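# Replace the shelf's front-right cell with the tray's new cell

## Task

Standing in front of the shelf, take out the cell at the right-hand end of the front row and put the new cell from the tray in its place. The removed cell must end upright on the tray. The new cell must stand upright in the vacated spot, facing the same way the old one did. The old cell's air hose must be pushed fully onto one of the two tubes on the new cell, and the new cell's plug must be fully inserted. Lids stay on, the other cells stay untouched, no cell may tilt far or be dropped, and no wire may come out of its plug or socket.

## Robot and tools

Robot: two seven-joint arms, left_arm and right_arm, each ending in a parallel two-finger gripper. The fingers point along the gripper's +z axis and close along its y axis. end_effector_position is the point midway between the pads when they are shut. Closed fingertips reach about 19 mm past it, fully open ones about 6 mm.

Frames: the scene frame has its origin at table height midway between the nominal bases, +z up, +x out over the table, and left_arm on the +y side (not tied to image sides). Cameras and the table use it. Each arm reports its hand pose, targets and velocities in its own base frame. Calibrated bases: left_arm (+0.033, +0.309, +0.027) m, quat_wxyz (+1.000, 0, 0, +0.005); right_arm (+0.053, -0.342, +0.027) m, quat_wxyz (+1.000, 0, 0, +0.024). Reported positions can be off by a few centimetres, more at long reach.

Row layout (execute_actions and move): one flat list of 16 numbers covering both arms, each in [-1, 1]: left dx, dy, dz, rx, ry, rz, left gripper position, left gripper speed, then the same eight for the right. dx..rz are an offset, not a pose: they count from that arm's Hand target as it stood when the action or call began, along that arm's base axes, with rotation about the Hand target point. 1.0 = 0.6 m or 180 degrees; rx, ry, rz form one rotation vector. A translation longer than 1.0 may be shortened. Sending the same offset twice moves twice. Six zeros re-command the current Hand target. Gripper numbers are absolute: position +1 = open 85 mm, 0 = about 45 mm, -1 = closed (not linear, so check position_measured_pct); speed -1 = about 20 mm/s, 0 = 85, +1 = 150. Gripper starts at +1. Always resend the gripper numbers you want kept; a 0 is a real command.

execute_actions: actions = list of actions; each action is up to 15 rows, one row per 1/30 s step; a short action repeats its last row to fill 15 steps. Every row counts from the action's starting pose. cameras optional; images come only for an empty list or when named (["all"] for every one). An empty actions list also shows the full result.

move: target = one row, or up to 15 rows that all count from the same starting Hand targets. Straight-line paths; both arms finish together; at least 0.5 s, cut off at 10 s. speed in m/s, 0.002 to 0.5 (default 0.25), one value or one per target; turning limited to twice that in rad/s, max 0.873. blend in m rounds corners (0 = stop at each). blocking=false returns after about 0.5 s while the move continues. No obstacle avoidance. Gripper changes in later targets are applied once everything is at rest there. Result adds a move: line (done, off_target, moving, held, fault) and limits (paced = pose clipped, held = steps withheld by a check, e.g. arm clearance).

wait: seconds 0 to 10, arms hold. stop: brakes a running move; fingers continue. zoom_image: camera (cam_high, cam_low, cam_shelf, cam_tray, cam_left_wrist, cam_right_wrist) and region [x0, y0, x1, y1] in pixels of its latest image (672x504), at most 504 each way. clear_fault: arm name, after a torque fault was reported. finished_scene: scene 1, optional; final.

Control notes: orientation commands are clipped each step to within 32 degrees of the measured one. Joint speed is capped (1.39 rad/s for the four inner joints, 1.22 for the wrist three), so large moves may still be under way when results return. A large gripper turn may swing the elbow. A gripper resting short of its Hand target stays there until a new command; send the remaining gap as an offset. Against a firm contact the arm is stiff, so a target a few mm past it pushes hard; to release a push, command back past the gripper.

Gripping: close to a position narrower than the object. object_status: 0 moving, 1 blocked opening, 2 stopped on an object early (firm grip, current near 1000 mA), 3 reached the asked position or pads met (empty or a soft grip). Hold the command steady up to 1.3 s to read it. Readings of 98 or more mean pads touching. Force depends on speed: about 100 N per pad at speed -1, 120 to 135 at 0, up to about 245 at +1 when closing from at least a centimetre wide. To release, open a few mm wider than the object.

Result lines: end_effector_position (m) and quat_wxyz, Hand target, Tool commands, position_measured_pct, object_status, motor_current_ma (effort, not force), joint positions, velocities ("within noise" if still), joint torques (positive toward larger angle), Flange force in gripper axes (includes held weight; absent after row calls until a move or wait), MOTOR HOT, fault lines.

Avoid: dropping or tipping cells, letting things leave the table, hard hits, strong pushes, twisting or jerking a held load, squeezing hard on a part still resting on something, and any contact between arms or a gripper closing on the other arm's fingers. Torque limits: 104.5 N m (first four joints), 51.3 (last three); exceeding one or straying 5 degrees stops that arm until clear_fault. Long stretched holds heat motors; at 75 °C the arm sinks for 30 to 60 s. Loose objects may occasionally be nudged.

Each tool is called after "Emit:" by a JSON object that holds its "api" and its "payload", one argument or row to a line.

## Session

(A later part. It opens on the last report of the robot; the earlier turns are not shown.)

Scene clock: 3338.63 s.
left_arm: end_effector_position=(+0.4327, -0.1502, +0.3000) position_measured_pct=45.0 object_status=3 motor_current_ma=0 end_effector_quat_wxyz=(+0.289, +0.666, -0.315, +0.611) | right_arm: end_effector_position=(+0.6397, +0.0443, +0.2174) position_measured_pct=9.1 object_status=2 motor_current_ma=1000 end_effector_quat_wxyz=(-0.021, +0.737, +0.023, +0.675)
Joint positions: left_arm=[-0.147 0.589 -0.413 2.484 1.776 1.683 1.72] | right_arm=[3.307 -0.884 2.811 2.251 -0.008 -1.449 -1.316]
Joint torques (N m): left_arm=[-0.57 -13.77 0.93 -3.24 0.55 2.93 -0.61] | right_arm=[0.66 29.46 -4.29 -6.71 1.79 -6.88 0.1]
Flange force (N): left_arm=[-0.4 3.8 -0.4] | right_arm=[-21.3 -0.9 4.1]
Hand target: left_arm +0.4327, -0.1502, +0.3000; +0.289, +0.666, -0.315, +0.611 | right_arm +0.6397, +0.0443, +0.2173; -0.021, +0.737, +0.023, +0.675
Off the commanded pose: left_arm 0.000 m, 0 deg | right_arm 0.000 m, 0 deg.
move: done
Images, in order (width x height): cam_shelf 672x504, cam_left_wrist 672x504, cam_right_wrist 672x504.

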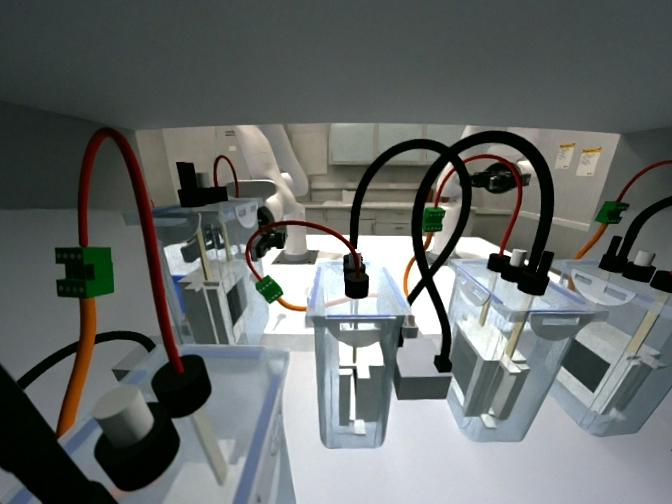

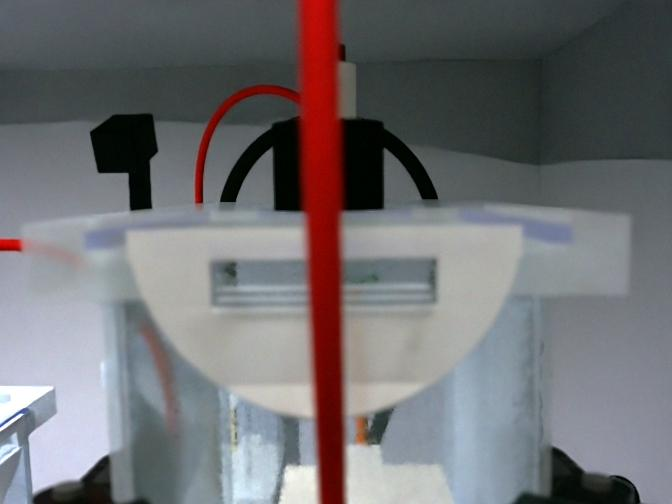

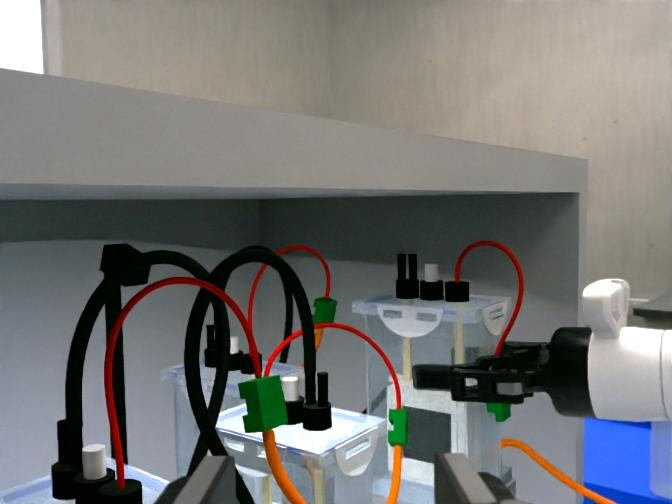

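Emit:
{"api": "move", "payload": {
  "target": [0,0,0,0,0,0,0.1,-0.8,0.025,-0.002,0,0,0,0,0.79,-1],
  "speed": 0.05,
  "cameras": ["cam_right_wrist","cam_low","cam_shelf"]
}}

Emit:
{"api": "zoom_image", "payload": {
  "camera": "cam_right_wrist",
  "region": [330, 220, 560, 450]
}}

Emit:
{"api": "zoom_image", "payload": {
  "camera": "cam_shelf",
  "region": [100, 140, 360, 400]
}}

Scene clock: 3349.30 s.
left_arm: end_effector_position=(+0.4327, -0.1502, +0.3000) position_measured_pct=45.0 object_status=3 motor_current_ma=0 end_effector_quat_wxyz=(+0.289, +0.666, -0.315, +0.611) | right_arm: end_effector_position=(+0.6547, +0.0431, +0.2173) position_measured_pct=9.1 object_status=2 motor_current_ma=1000 end_effector_quat_wxyz=(-0.021, +0.737, +0.023, +0.675)
Joint positions: left_arm=[-0.147 0.589 -0.413 2.484 1.776 1.683 1.72] | right_arm=[3.311 -0.886 2.812 2.204 -0.003 -1.403 -1.316]
Joint torques (N m): left_arm=[-0.6 -13.56 0.86 -3.12 0.66 2.93 -0.56] | right_arm=[0.63 29.96 -4.49 -7.44 1.74 -6.85 0.08]
Flange force (N): left_arm=[0.3 3.6 -0.7] | right_arm=[-20.7 -0.7 3.8]
Hand target: left_arm +0.4327, -0.1502, +0.3000; +0.289, +0.666, -0.315, +0.611 | right_arm +0.6547, +0.0431, +0.2173; -0.021, +0.737, +0.023, +0.675
Off the commanded pose: left_arm 0.000 m, 0 deg | right_arm 0.000 m, 0 deg.
move: done
Images, in order (width x height): cam_low 672x504, cam_shelf 672x504, cam_right_wrist 672x504.

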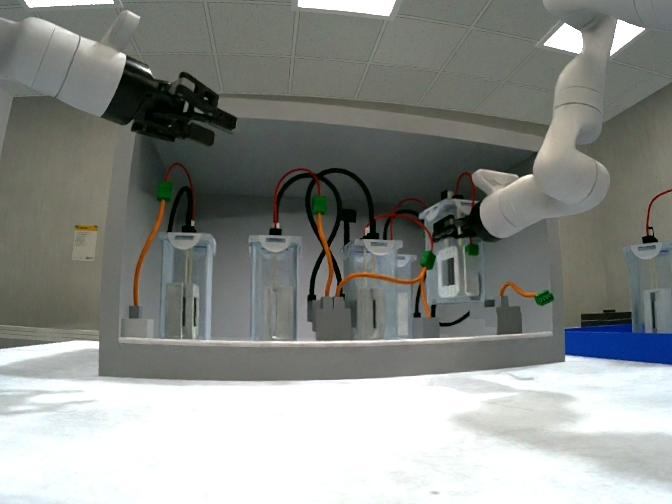

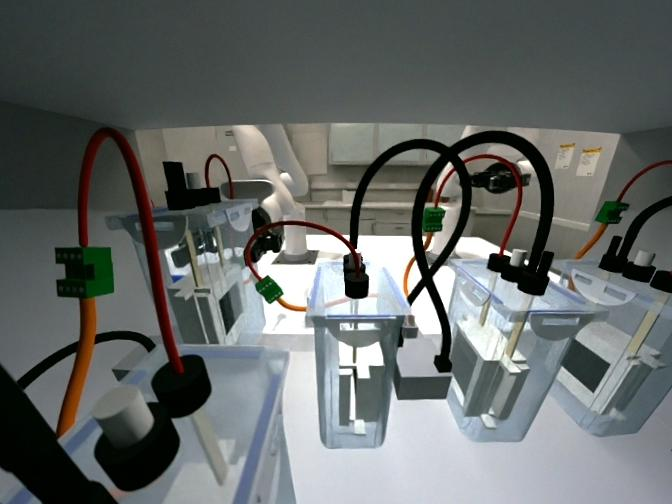

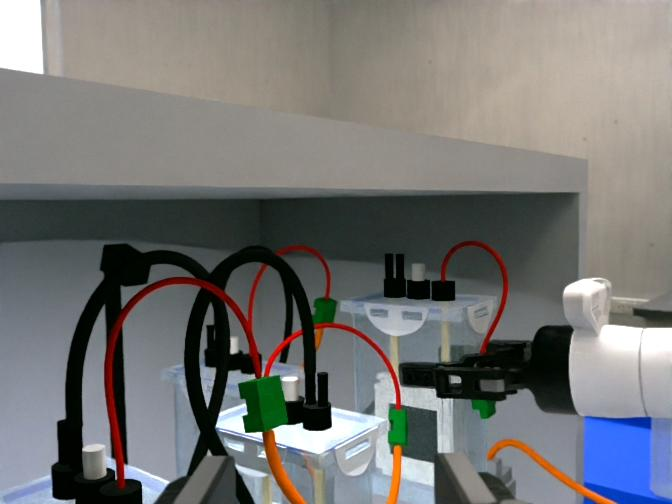

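Scaled by 2.191.

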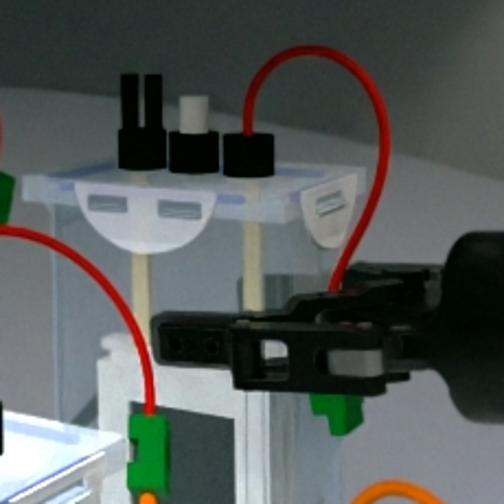

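Scaled by 1.938 from the camera's 672x504 image, which has a finer 960x720 frame.

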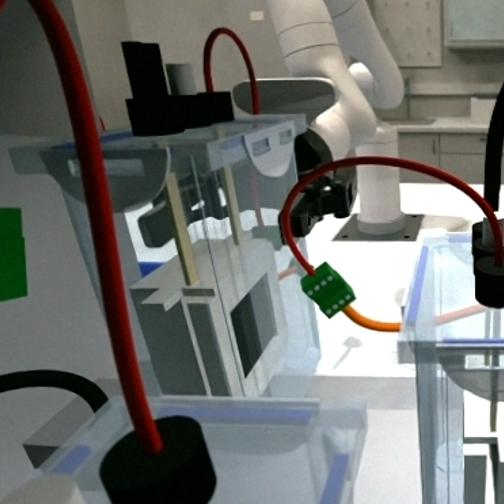

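Emit:
{"api": "move", "payload": {
  "target": [0,0,0,0,0,0,0.1,-0.8,0.0247,0.0088,0,0,0,0,0.79,-1],
  "speed": 0.05,
  "cameras": ["cam_right_wrist","cam_low","cam_left_wrist","cam_high"]
}}

Scene clock: 3360.90 s.
left_arm: end_effector_position=(+0.4327, -0.1502, +0.3000) position_measured_pct=45.0 object_status=3 motor_current_ma=0 end_effector_quat_wxyz=(+0.289, +0.666, -0.315, +0.611) | right_arm: end_effector_position=(+0.6695, +0.0483, +0.2173) position_measured_pct=9.1 object_status=2 motor_current_ma=1000 end_effector_quat_wxyz=(-0.021, +0.737, +0.023, +0.675)
Joint positions: left_arm=[-0.147 0.589 -0.413 2.484 1.776 1.683 1.72] | right_arm=[3.3 -0.891 2.808 2.155 -0.015 -1.361 -1.311]
Joint torques (N m): left_arm=[-0.55 -13.75 0.98 -3.08 0.59 2.94 -0.56] | right_arm=[0.65 30.69 -4.56 -7.92 1.83 -6.82 0.11]
Flange force (N): left_arm=[-0.4 3.4 -0.6] | right_arm=[-20.6 -1.0 4.3]
Hand target: left_arm +0.4327, -0.1502, +0.3000; +0.289, +0.666, -0.315, +0.611 | right_arm +0.6695, +0.0484, +0.2173; -0.021, +0.737, +0.023, +0.675
Off the commanded pose: left_arm 0.000 m, 0 deg | right_arm 0.000 m, 0 deg.
move: done
Images, in order (width x height): cam_high 672x504, cam_low 672x504, cam_left_wrist 672x504, cam_right_wrist 672x504.

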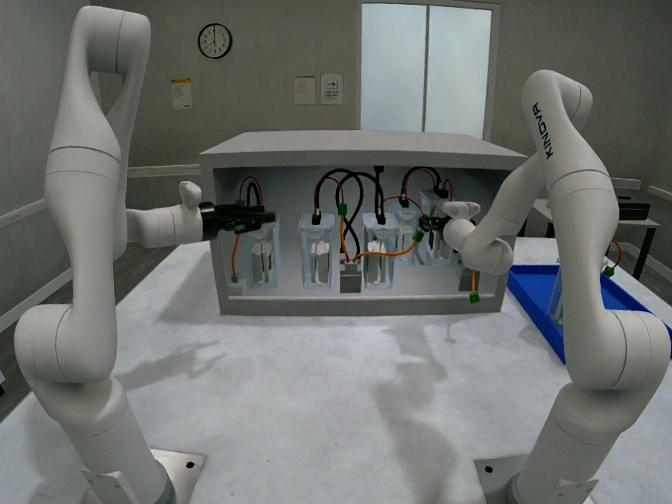

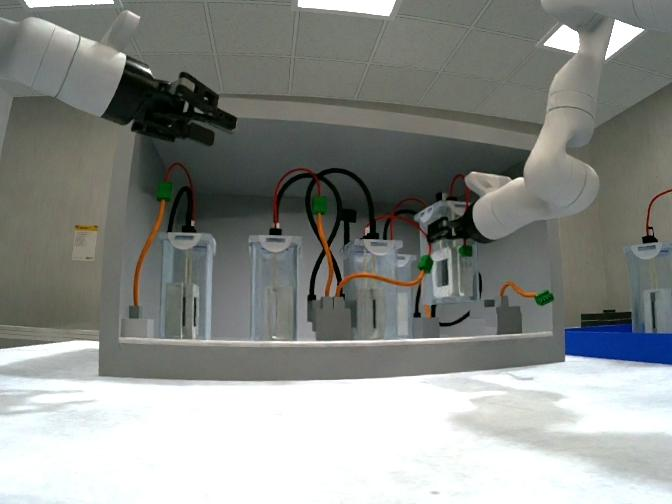

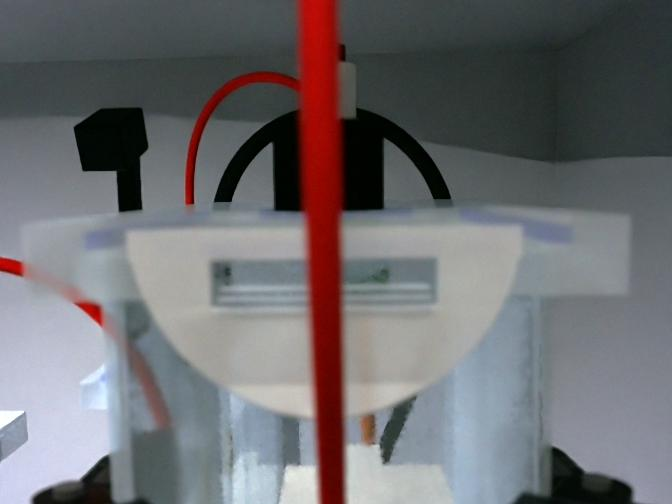

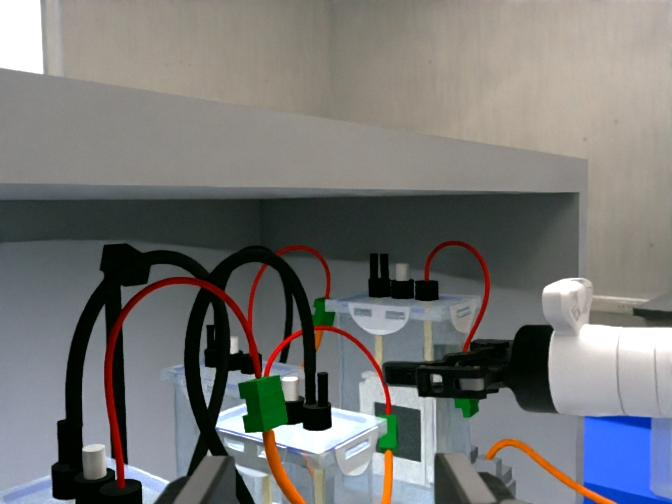

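Emit:
{"api": "zoom_image", "payload": {
  "camera": "cam_right_wrist",
  "region": [330, 290, 530, 490]
}}

Emit:
{"api": "zoom_image", "payload": {
  "camera": "cam_high",
  "region": [370, 170, 520, 290]
}}

Emit:
{"api": "zoom_image", "payload": {
  "camera": "cam_low",
  "region": [370, 170, 570, 350]
}}

Scaled by 2.520.

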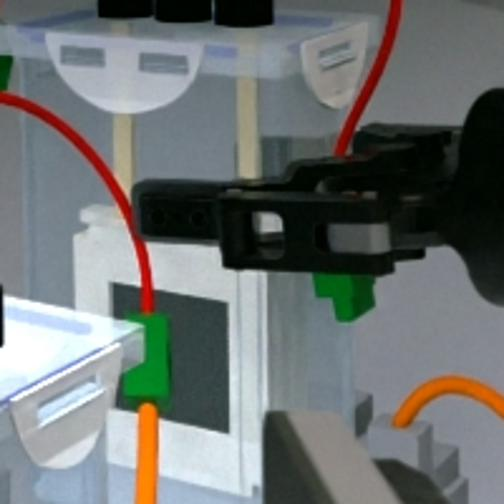

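Scaled by 3.360 from the camera's 672x504 image, which has a finer 960x720 frame.

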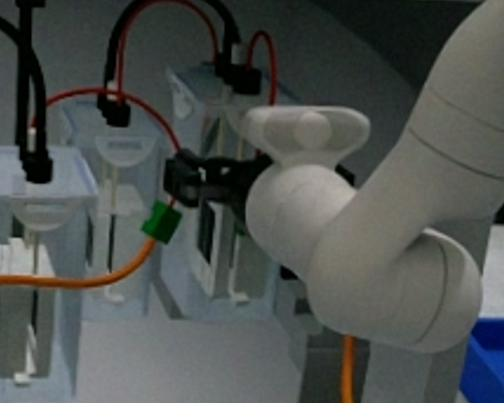

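Scaled by 2.520 from the camera's 672x504 image, which has a finer 960x720 frame.

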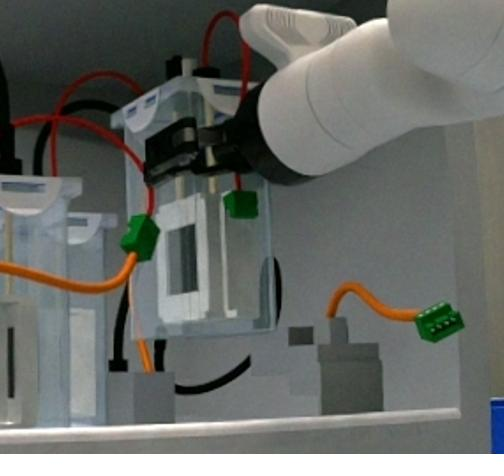

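Emit:
{"api": "move", "payload": {
  "target": [
    [0,0,0,0,0,0,0.1,-0.8,-0.1003,-0.004,0,0,0,0,0.79,-1],
    [0,0,0,0,0,0,0.1,-0.8,-0.1003,-0.004,-0.102,0,0,0,0.79,-1]
  ],
  "speed": 0.05,
  "cameras": ["cam_right_wrist","cam_low","cam_left_wrist","cam_high"]
}}

Emit:
{"api": "zoom_image", "payload": {
  "camera": "cam_low",
  "region": [370, 170, 570, 350]
}}

Emit:
{"api": "zoom_image", "payload": {
  "camera": "cam_right_wrist",
  "region": [330, 290, 530, 490]
}}

Scene clock: 3433.77 s.
left_arm: end_effector_position=(+0.4327, -0.1502, +0.3000) position_measured_pct=45.0 object_status=3 motor_current_ma=0 end_effector_quat_wxyz=(+0.289, +0.666, -0.315, +0.611) | right_arm: end_effector_position=(+0.6094, +0.0459, +0.1562) position_measured_pct=9.1 object_status=2 motor_current_ma=1000 end_effector_quat_wxyz=(-0.021, +0.737, +0.023, +0.676)
Joint positions: left_arm=[-0.147 0.589 -0.413 2.484 1.776 1.683 1.72] | right_arm=[3.281 -1.081 2.845 2.301 0.035 -1.694 -1.301]
Joint torques (N m): left_arm=[-0.53 -13.64 0.83 -3.15 0.62 2.95 -0.59] | right_arm=[0.61 25.78 -3.59 -2.48 1.53 -5.46 0.13]
Flange force (N): left_arm=[0.0 3.6 -0.6] | right_arm=[-15.2 -0.5 1.4]
Hand target: left_arm +0.4327, -0.1502, +0.3000; +0.289, +0.666, -0.315, +0.611 | right_arm +0.6093, +0.0459, +0.1561; -0.021, +0.737, +0.023, +0.675
Off the commanded pose: left_arm 0.000 m, 0 deg | right_arm 0.000 m, 0 deg.
move: done
Images, in order (width x height): cam_high 672x504, cam_low 672x504, cam_left_wrist 672x504, cam_right_wrist 672x504.

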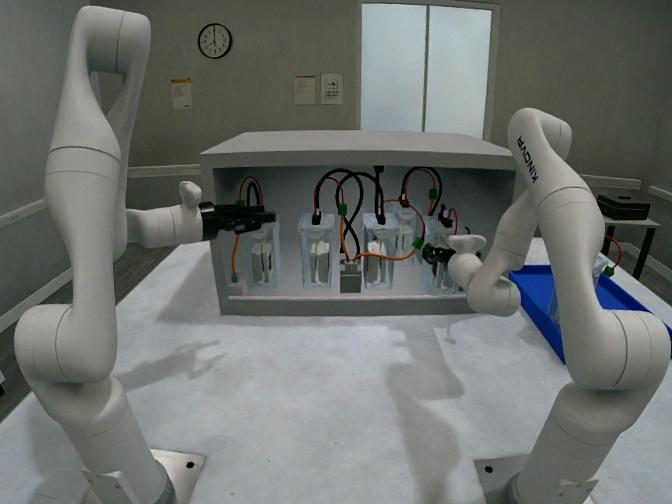

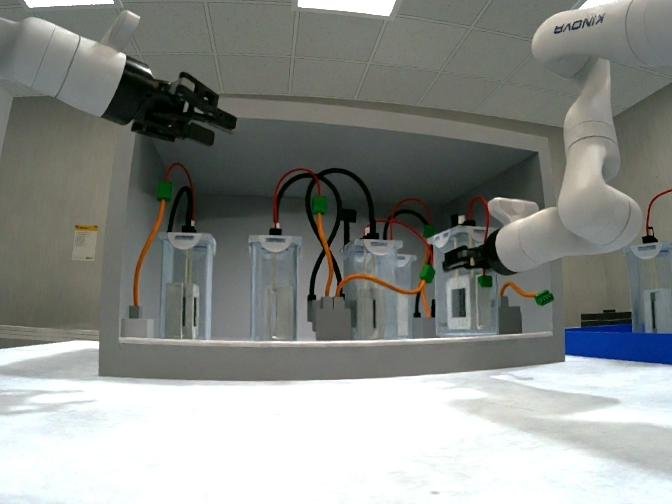

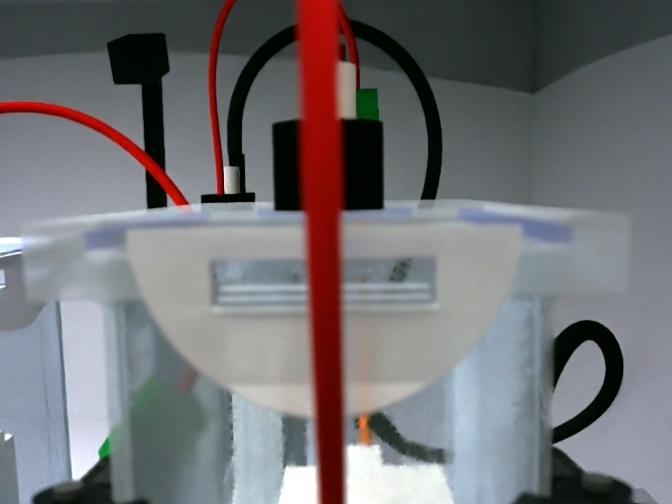

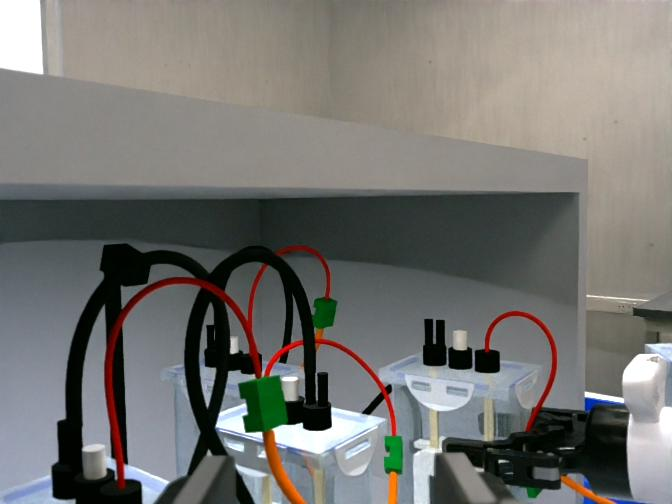

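Scaled by 2.520 from the camera's 672x504 image, which has a finer 960x720 frame.

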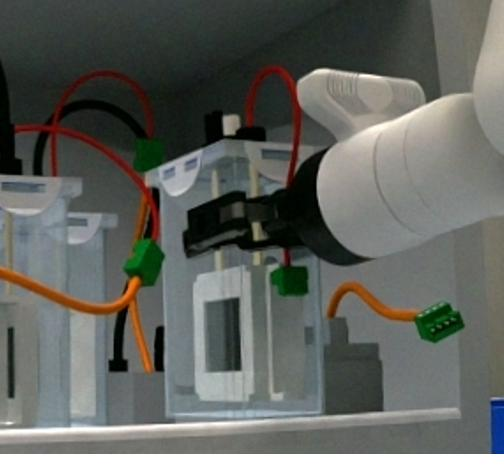

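Scaled by 2.520.

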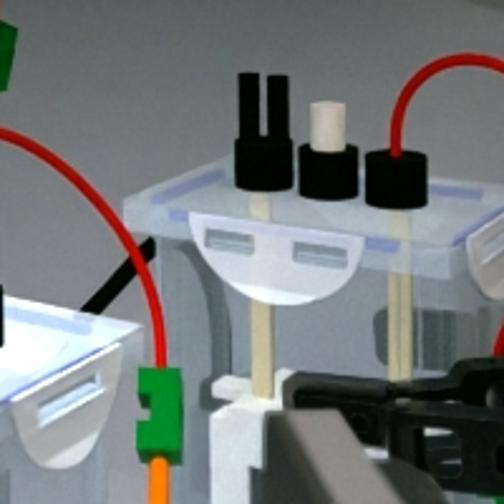

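Emit:
{"api": "move", "payload": {
  "target": [0,0,0,0,0,0,0.1,-0.8,0,0,0.01,0,0,0,0.79,-1],
  "speed": 0.03
}}

Scene clock: 3443.00 s.
left_arm: end_effector_position=(+0.4327, -0.1502, +0.3000) position_measured_pct=45.0 object_status=3 motor_current_ma=0 end_effector_quat_wxyz=(+0.289, +0.666, -0.315, +0.611) | right_arm: end_effector_position=(+0.6093, +0.0459, +0.1621) position_measured_pct=9.1 object_status=2 motor_current_ma=1000 end_effector_quat_wxyz=(-0.021, +0.737, +0.023, +0.675)
Joint positions: left_arm=[-0.147 0.589 -0.413 2.484 1.776 1.683 1.72] | right_arm=[3.282 -1.063 2.841 2.308 0.03 -1.682 -1.302]
Joint torques (N m): left_arm=[-0.53 -13.64 0.92 -3.18 0.58 2.91 -0.62] | right_arm=[0.58 28.79 -4.25 -3.44 1.92 -6.73 0.12]
Flange force (N): left_arm=[0.2 3.6 -0.6] | right_arm=[-21.4 -0.4 2.2]
Hand target: left_arm +0.4327, -0.1502, +0.3000; +0.289, +0.666, -0.315, +0.611 | right_arm +0.6093, +0.0459, +0.1621; -0.021, +0.737, +0.023, +0.675
Off the commanded pose: left_arm 0.000 m, 0 deg | right_arm 0.000 m, 0 deg.
move: done

Emit:
{"api": "move", "payload": {
  "target": [0,0,0,0,0,0,0.1,-0.8,0.033,0,0,0,0,0,0.79,-1],
  "speed": 0.03,
  "cameras": ["cam_right_wrist","cam_low","cam_left_wrist"]
}}

Emit:
{"api": "zoom_image", "payload": {
  "camera": "cam_right_wrist",
  "region": [330, 290, 530, 490]
}}

Emit:
{"api": "zoom_image", "payload": {
  "camera": "cam_low",
  "region": [370, 170, 570, 350]
}}

Scene clock: 3454.80 s.
left_arm: end_effector_position=(+0.4327, -0.1502, +0.3000) position_measured_pct=45.0 object_status=3 motor_current_ma=0 end_effector_quat_wxyz=(+0.289, +0.666, -0.315, +0.611) | right_arm: end_effector_position=(+0.6291, +0.0460, +0.1621) position_measured_pct=9.1 object_status=2 motor_current_ma=1000 end_effector_quat_wxyz=(-0.021, +0.737, +0.023, +0.675)
Joint positions: left_arm=[-0.147 0.589 -0.413 2.484 1.776 1.683 1.72] | right_arm=[3.286 -1.052 2.84 2.247 0.03 -1.611 -1.305]
Joint torques (N m): left_arm=[-0.49 -13.67 0.94 -3.15 0.61 2.9 -0.61] | right_arm=[0.59 29.69 -4.43 -4.46 1.92 -6.8 0.11]
Flange force (N): left_arm=[-0.1 3.5 -0.9] | right_arm=[-21.2 -0.5 2.6]
Hand target: left_arm +0.4327, -0.1502, +0.3000; +0.289, +0.666, -0.315, +0.611 | right_arm +0.6291, +0.0460, +0.1622; -0.021, +0.737, +0.023, +0.675
Off the commanded pose: left_arm 0.000 m, 0 deg | right_arm 0.000 m, 0 deg.
move: done
Images, in order (width x height): cam_low 672x504, cam_left_wrist 672x504, cam_right_wrist 672x504.

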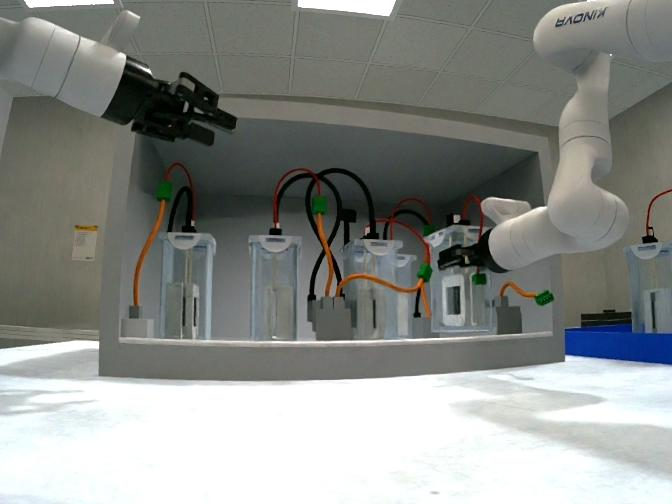

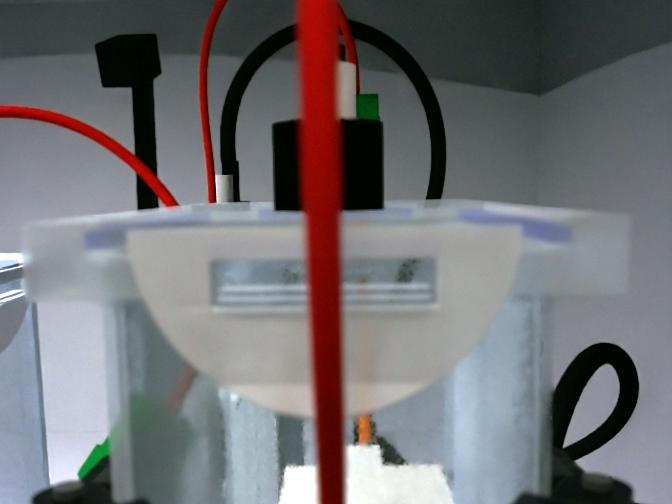

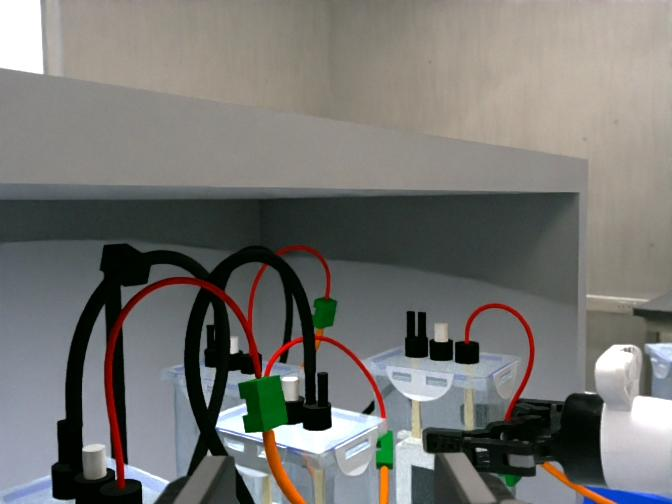

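Scaled by 2.520.

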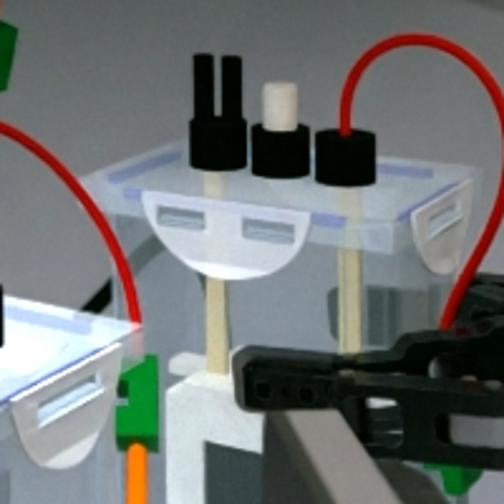

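Scaled by 2.520 from the camera's 672x504 image, which has a finer 960x720 frame.

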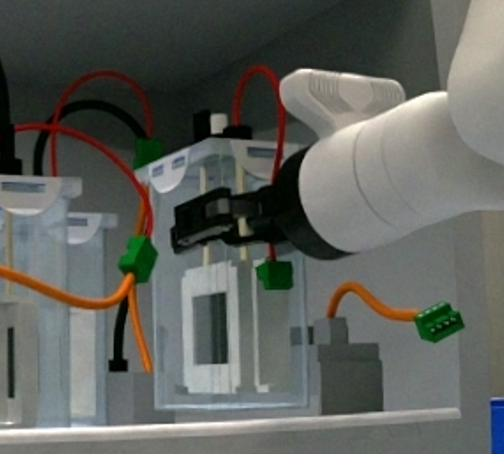

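Emit:
{"api": "move", "payload": {
  "target": [0,0,0,0,0,0,0.1,-0.8,0.008,-0.003,-0.02,0,0,0,0.79,-1],
  "speed": 0.03
}}

Scene clock: 3469.87 s.
left_arm: end_effector_position=(+0.4327, -0.1502, +0.3000) position_measured_pct=45.0 object_status=3 motor_current_ma=0 end_effector_quat_wxyz=(+0.289, +0.666, -0.315, +0.611) | right_arm: end_effector_position=(+0.6339, +0.0442, +0.1502) position_measured_pct=9.1 object_status=2 motor_current_ma=1000 end_effector_quat_wxyz=(-0.021, +0.737, +0.023, +0.675)
Joint positions: left_arm=[-0.147 0.589 -0.413 2.484 1.776 1.683 1.72] | right_arm=[3.287 -1.085 2.849 2.221 0.045 -1.616 -1.305]
Joint torques (N m): left_arm=[-0.56 -13.68 0.86 -3.13 0.55 2.97 -0.59] | right_arm=[0.6 30.08 -4.49 -4.5 1.84 -6.8 0.13]
Flange force (N): left_arm=[0.0 3.5 -0.2] | right_arm=[-21.2 -0.3 2.0]
Hand target: left_arm +0.4327, -0.1502, +0.3000; +0.289, +0.666, -0.315, +0.611 | right_arm +0.6339, +0.0442, +0.1502; -0.021, +0.737, +0.023, +0.675
Off the commanded pose: left_arm 0.000 m, 0 deg | right_arm 0.000 m, 0 deg.
move: done

Emit:
{"api": "move", "payload": {
  "target": [0,0,0,0,0,0,0.1,-0.8,0.01,0,-0.007,0,0,0,0.79,-1],
  "speed": 0.03,
  "cameras": ["cam_right_wrist","cam_low"]
}}

Emit:
{"api": "zoom_image", "payload": {
  "camera": "cam_right_wrist",
  "region": [330, 290, 530, 490]
}}

Emit:
{"api": "zoom_image", "payload": {
  "camera": "cam_low",
  "region": [370, 170, 570, 350]
}}

Scene clock: 3479.23 s.
left_arm: end_effector_position=(+0.4327, -0.1502, +0.3000) position_measured_pct=45.0 object_status=3 motor_current_ma=0 end_effector_quat_wxyz=(+0.289, +0.666, -0.315, +0.611) | right_arm: end_effector_position=(+0.6399, +0.0441, +0.1460) position_measured_pct=9.1 object_status=2 motor_current_ma=1000 end_effector_quat_wxyz=(-0.021, +0.737, +0.023, +0.675)
Joint positions: left_arm=[-0.147 0.589 -0.413 2.484 1.776 1.683 1.72] | right_arm=[3.287 -1.095 2.85 2.198 0.048 -1.602 -1.305]
Joint torques (N m): left_arm=[-0.6 -13.73 0.94 -3.28 0.55 2.9 -0.59] | right_arm=[0.58 30.35 -4.5 -4.41 1.88 -6.82 0.09]
Flange force (N): left_arm=[-0.4 4.0 -0.5] | right_arm=[-21.1 -0.4 3.0]
Hand target: left_arm +0.4327, -0.1502, +0.3000; +0.289, +0.666, -0.315, +0.611 | right_arm +0.6399, +0.0441, +0.1460; -0.021, +0.737, +0.023, +0.675
Off the commanded pose: left_arm 0.000 m, 0 deg | right_arm 0.000 m, 0 deg.
move: done
Images, in order (width x height): cam_low 672x504, cam_right_wrist 672x504.

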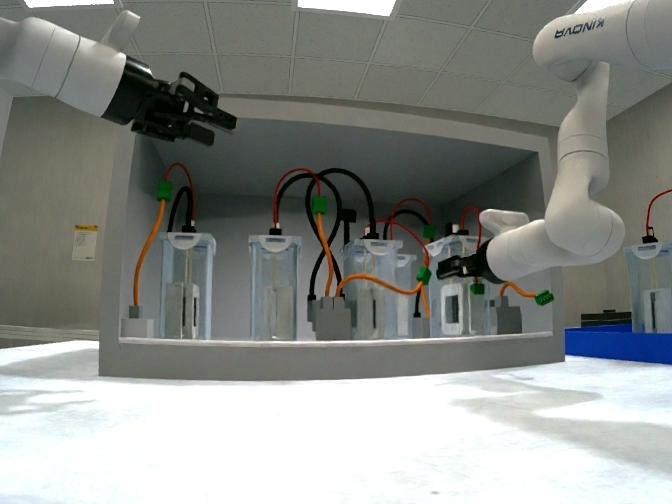

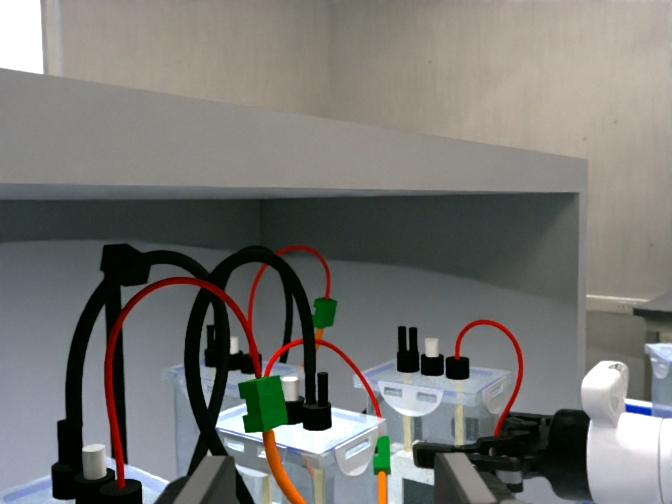

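Scaled by 2.520.

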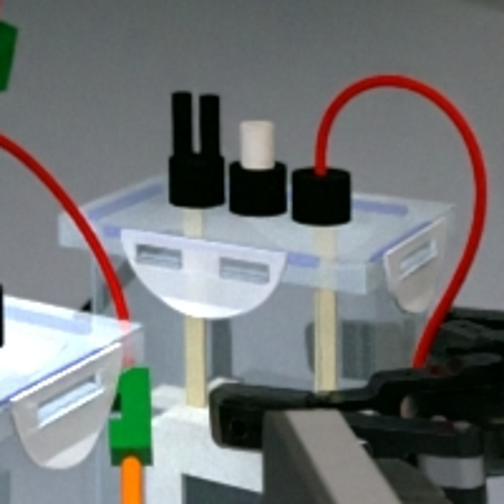

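Scaled by 2.520 from the camera's 672x504 image, which has a finer 960x720 frame.

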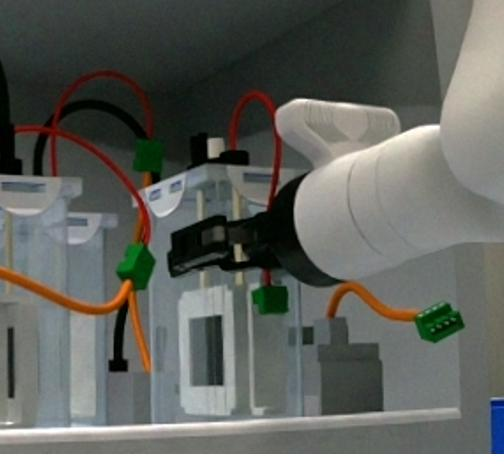

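Emit:
{"api": "move", "payload": {
  "target": [0,0,0,0,0,0,0.1,-0.8,0.03,0,0,0,0,0,0.79,-1],
  "speed": 0.03,
  "cameras": ["cam_right_wrist","cam_low"]
}}

Emit:
{"api": "zoom_image", "payload": {
  "camera": "cam_right_wrist",
  "region": [330, 290, 530, 490]
}}

Emit:
{"api": "zoom_image", "payload": {
  "camera": "cam_low",
  "region": [370, 170, 570, 350]
}}

Scene clock: 3493.10 s.
left_arm: end_effector_position=(+0.4327, -0.1502, +0.3000) position_measured_pct=45.0 object_status=3 motor_current_ma=0 end_effector_quat_wxyz=(+0.289, +0.666, -0.315, +0.611) | right_arm: end_effector_position=(+0.6579, +0.0442, +0.1460) position_measured_pct=9.1 object_status=2 motor_current_ma=1000 end_effector_quat_wxyz=(-0.021, +0.737, +0.023, +0.675)
Joint positions: left_arm=[-0.147 0.589 -0.413 2.484 1.776 1.683 1.72] | right_arm=[3.289 -1.09 2.849 2.143 0.047 -1.542 -1.308]
Joint torques (N m): left_arm=[-0.53 -13.78 0.96 -3.13 0.64 2.96 -0.56] | right_arm=[0.6 31.08 -4.62 -5.33 1.86 -6.84 0.08]
Flange force (N): left_arm=[-0.5 3.5 -0.8] | right_arm=[-20.7 -0.5 3.0]
Hand target: left_arm +0.4327, -0.1502, +0.3000; +0.289, +0.666, -0.315, +0.611 | right_arm +0.6579, +0.0442, +0.1460; -0.021, +0.737, +0.023, +0.675
Off the commanded pose: left_arm 0.000 m, 0 deg | right_arm 0.000 m, 0 deg.
move: done
Images, in order (width x height): cam_low 672x504, cam_right_wrist 672x504.

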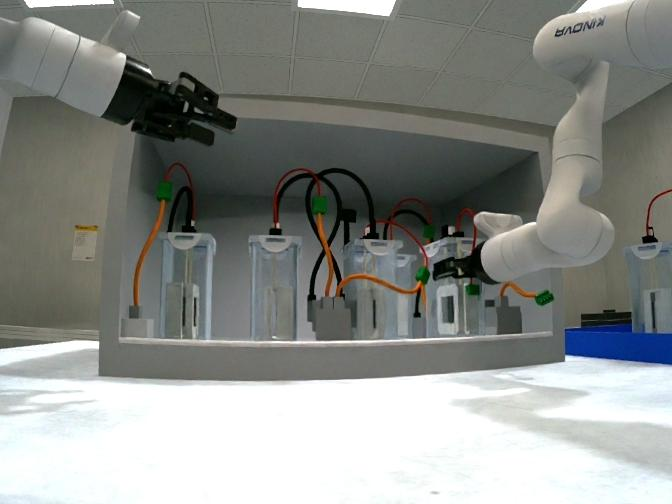

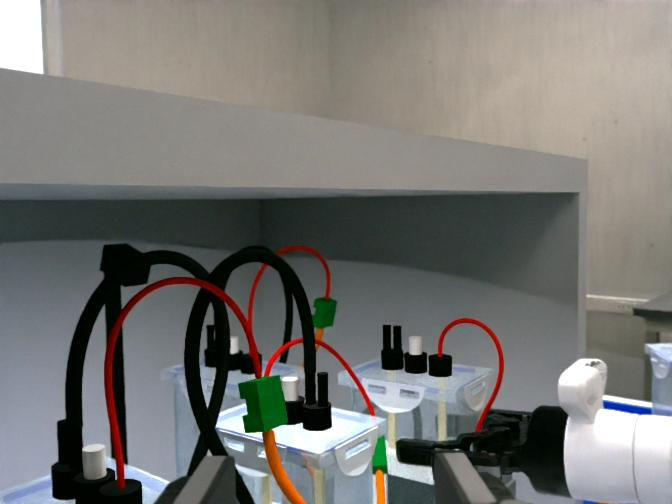

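Scaled by 2.520.

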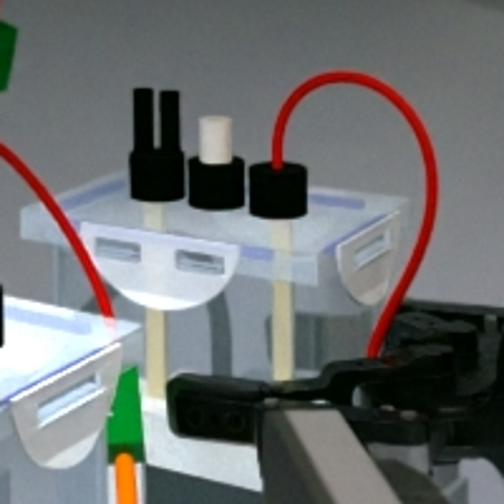

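Scaled by 2.520 from the camera's 672x504 image, which has a finer 960x720 frame.

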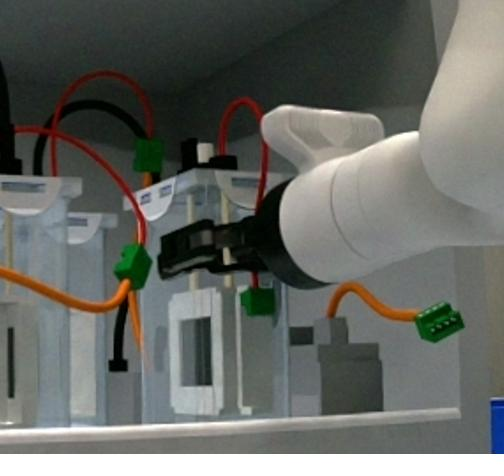

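Emit:
{"api": "move", "payload": {
  "target": [0,0,0,0,0,0,0.1,-0.8,0.0207,0.0035,0,0,0,0,0.79,-1],
  "speed": 0.03,
  "cameras": ["cam_right_wrist","cam_low","cam_left_wrist","cam_shelf"]
}}

Emit:
{"api": "zoom_image", "payload": {
  "camera": "cam_right_wrist",
  "region": [330, 290, 530, 490]
}}

Emit:
{"api": "zoom_image", "payload": {
  "camera": "cam_low",
  "region": [370, 170, 570, 350]
}}

Scene clock: 3502.23 s.
left_arm: end_effector_position=(+0.4327, -0.1502, +0.3000) position_measured_pct=45.0 object_status=3 motor_current_ma=0 end_effector_quat_wxyz=(+0.289, +0.666, -0.315, +0.611) | right_arm: end_effector_position=(+0.6703, +0.0463, +0.1460) position_measured_pct=9.1 object_status=2 motor_current_ma=1000 end_effector_quat_wxyz=(-0.021, +0.737, +0.023, +0.675)
Joint positions: left_arm=[-0.147 0.589 -0.413 2.484 1.776 1.683 1.72] | right_arm=[3.285 -1.089 2.847 2.103 0.042 -1.502 -1.308]
Joint torques (N m): left_arm=[-0.62 -13.77 0.83 -3.16 0.57 2.88 -0.6] | right_arm=[0.57 31.69 -4.69 -5.78 1.86 -6.85 0.1]
Flange force (N): left_arm=[-0.4 3.6 -0.2] | right_arm=[-20.7 -0.4 3.6]
Hand target: left_arm +0.4327, -0.1502, +0.3000; +0.289, +0.666, -0.315, +0.611 | right_arm +0.6704, +0.0463, +0.1459; -0.021, +0.737, +0.023, +0.675
Off the commanded pose: left_arm 0.000 m, 0 deg | right_arm 0.000 m, 0 deg.
move: done
Images, in order (width x height): cam_low 672x504, cam_shelf 672x504, cam_left_wrist 672x504, cam_right_wrist 672x504.

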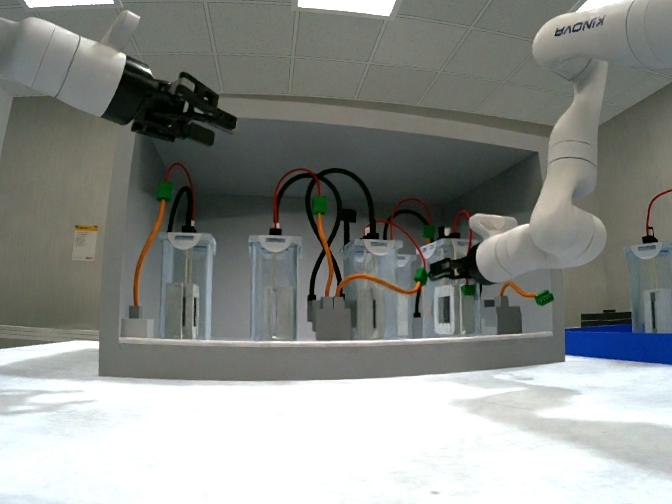

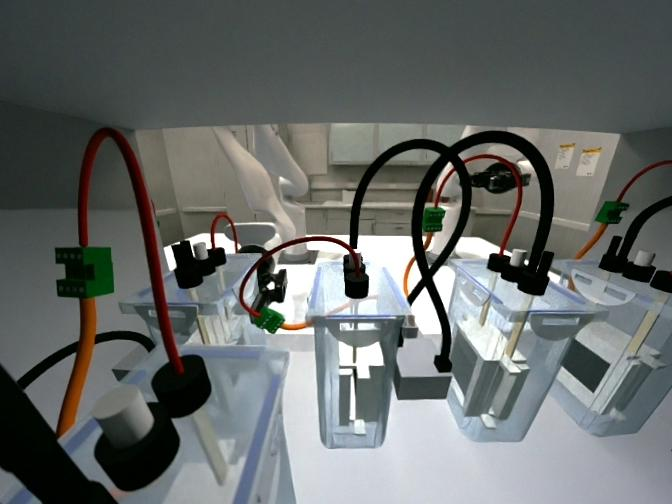

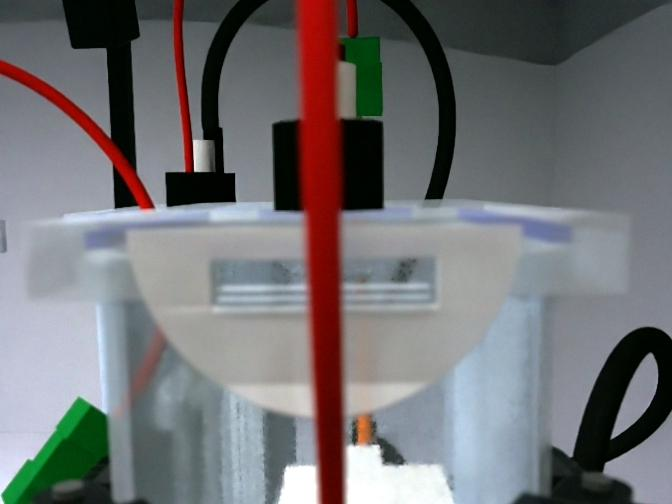

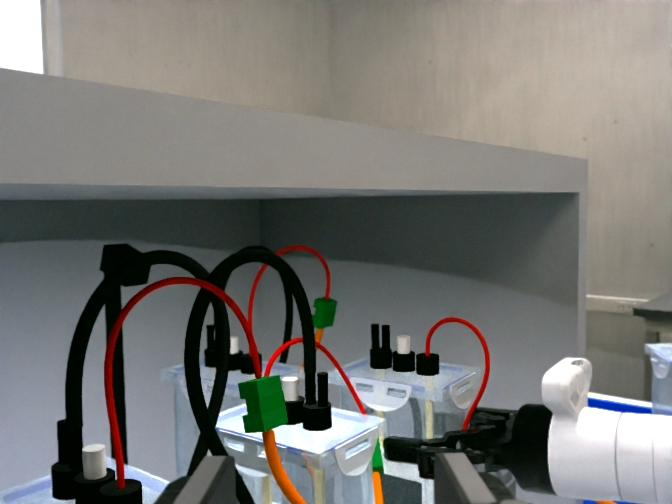

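Scaled by 2.520.

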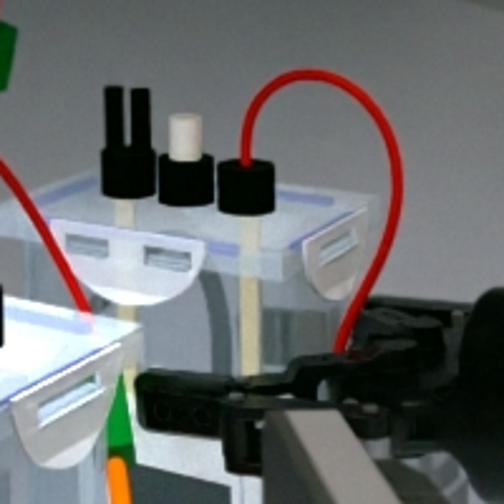

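Scaled by 2.520 from the camera's 672x504 image, which has a finer 960x720 frame.

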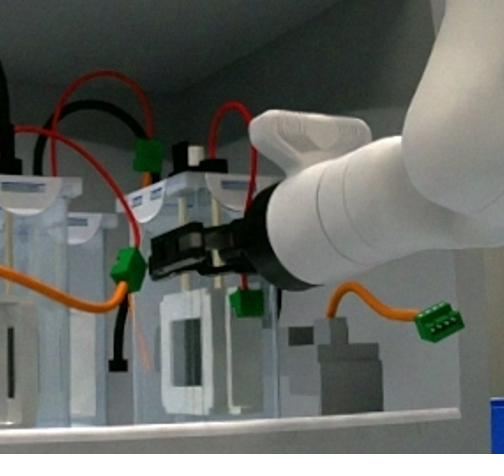

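Emit:
{"api": "move", "payload": {
  "target": [0,0,0,0,0,0,0.1,-0.8,0,0,-0.007,0,0,0,0.79,-1],
  "speed": 0.01
}}

Emit:
{"api": "move", "payload": {
  "target": [0,0,0,0,0,0,0.1,-0.8,0,0,-0.004,0,0,0,0.79,-1],
  "speed": 0.01
}}

Scene clock: 3511.47 s.
left_arm: end_effector_position=(+0.4327, -0.1502, +0.3000) position_measured_pct=45.0 object_status=3 motor_current_ma=0 end_effector_quat_wxyz=(+0.289, +0.666, -0.315, +0.611) | right_arm: end_effector_position=(+0.6704, +0.0462, +0.1418) position_measured_pct=9.1 object_status=2 motor_current_ma=1000 end_effector_quat_wxyz=(-0.021, +0.737, +0.023, +0.675)
Joint positions: left_arm=[-0.147 0.589 -0.413 2.484 1.776 1.683 1.72] | right_arm=[3.284 -1.1 2.848 2.099 0.045 -1.509 -1.307]
Joint torques (N m): left_arm=[-0.58 -13.69 0.95 -3.17 0.55 2.9 -0.59] | right_arm=[0.64 31.76 -4.72 -5.8 1.85 -6.83 0.11]
Flange force (N): left_arm=[-0.1 3.6 -0.4] | right_arm=[-20.8 -0.5 3.1]
Hand target: left_arm +0.4327, -0.1502, +0.3000; +0.289, +0.666, -0.315, +0.611 | right_arm +0.6704, +0.0462, +0.1418; -0.021, +0.737, +0.023, +0.675
Off the commanded pose: left_arm 0.000 m, 0 deg | right_arm 0.000 m, 0 deg.
move: done

Scene clock: 3512.17 s.
left_arm: end_effector_position=(+0.4327, -0.1502, +0.3000) position_measured_pct=45.0 object_status=3 motor_current_ma=0 end_effector_quat_wxyz=(+0.289, +0.666, -0.315, +0.611) | right_arm: end_effector_position=(+0.6704, +0.0463, +0.1394) position_measured_pct=9.1 object_status=2 motor_current_ma=1000 end_effector_quat_wxyz=(-0.021, +0.737, +0.023, +0.676)
Joint positions: left_arm=[-0.147 0.589 -0.413 2.484 1.776 1.683 1.72] | right_arm=[3.284 -1.107 2.849 2.097 0.047 -1.513 -1.307]
Joint torques (N m): left_arm=[-0.59 -13.67 0.86 -3.15 0.59 2.95 -0.61] | right_arm=[0.57 25.25 -3.61 -3.86 1.09 -3.8 0.07]
Flange force (N): left_arm=[0.1 3.5 -0.3] | right_arm=[-10.2 -0.5 -1.0]
Hand target: left_arm +0.4327, -0.1502, +0.3000; +0.289, +0.666, -0.315, +0.611 | right_arm +0.6704, +0.0463, +0.1393; -0.021, +0.737, +0.023, +0.675
Off the commanded pose: left_arm 0.000 m, 0 deg | right_arm 0.000 m, 0 deg.
move: done

Emit:
{"api": "move", "payload": {
  "target": [0,0,0,0,0,0,0.1,-0.8,0,0,-0.001,0,0,0,0.79,-1],
  "speed": 0.01
}}

Scene clock: 3517.97 s.
left_arm: end_effector_position=(+0.4327, -0.1502, +0.3000) position_measured_pct=45.0 object_status=3 motor_current_ma=0 end_effector_quat_wxyz=(+0.289, +0.666, -0.315, +0.611) | right_arm: end_effector_position=(+0.6704, +0.0463, +0.1388) position_measured_pct=9.1 object_status=2 motor_current_ma=1000 end_effector_quat_wxyz=(-0.021, +0.737, +0.023, +0.675)
Joint positions: left_arm=[-0.147 0.589 -0.413 2.484 1.776 1.683 1.72] | right_arm=[3.284 -1.108 2.85 2.096 0.047 -1.514 -1.307]
Joint torques (N m): left_arm=[-0.61 -13.75 0.84 -3.17 0.55 2.96 -0.58] | right_arm=[0.55 21.45 -3.14 -2.74 0.6 -2.07 -0.08]
Flange force (N): left_arm=[-0.3 3.7 -0.1] | right_arm=[-4.1 -0.3 -3.3]
Hand target: left_arm +0.4327, -0.1502, +0.3000; +0.289, +0.666, -0.315, +0.611 | right_arm +0.6704, +0.0463, +0.1387; -0.021, +0.737, +0.023, +0.675
Off the commanded pose: left_arm 0.000 m, 0 deg | right_arm 0.000 m, 0 deg.
move: done


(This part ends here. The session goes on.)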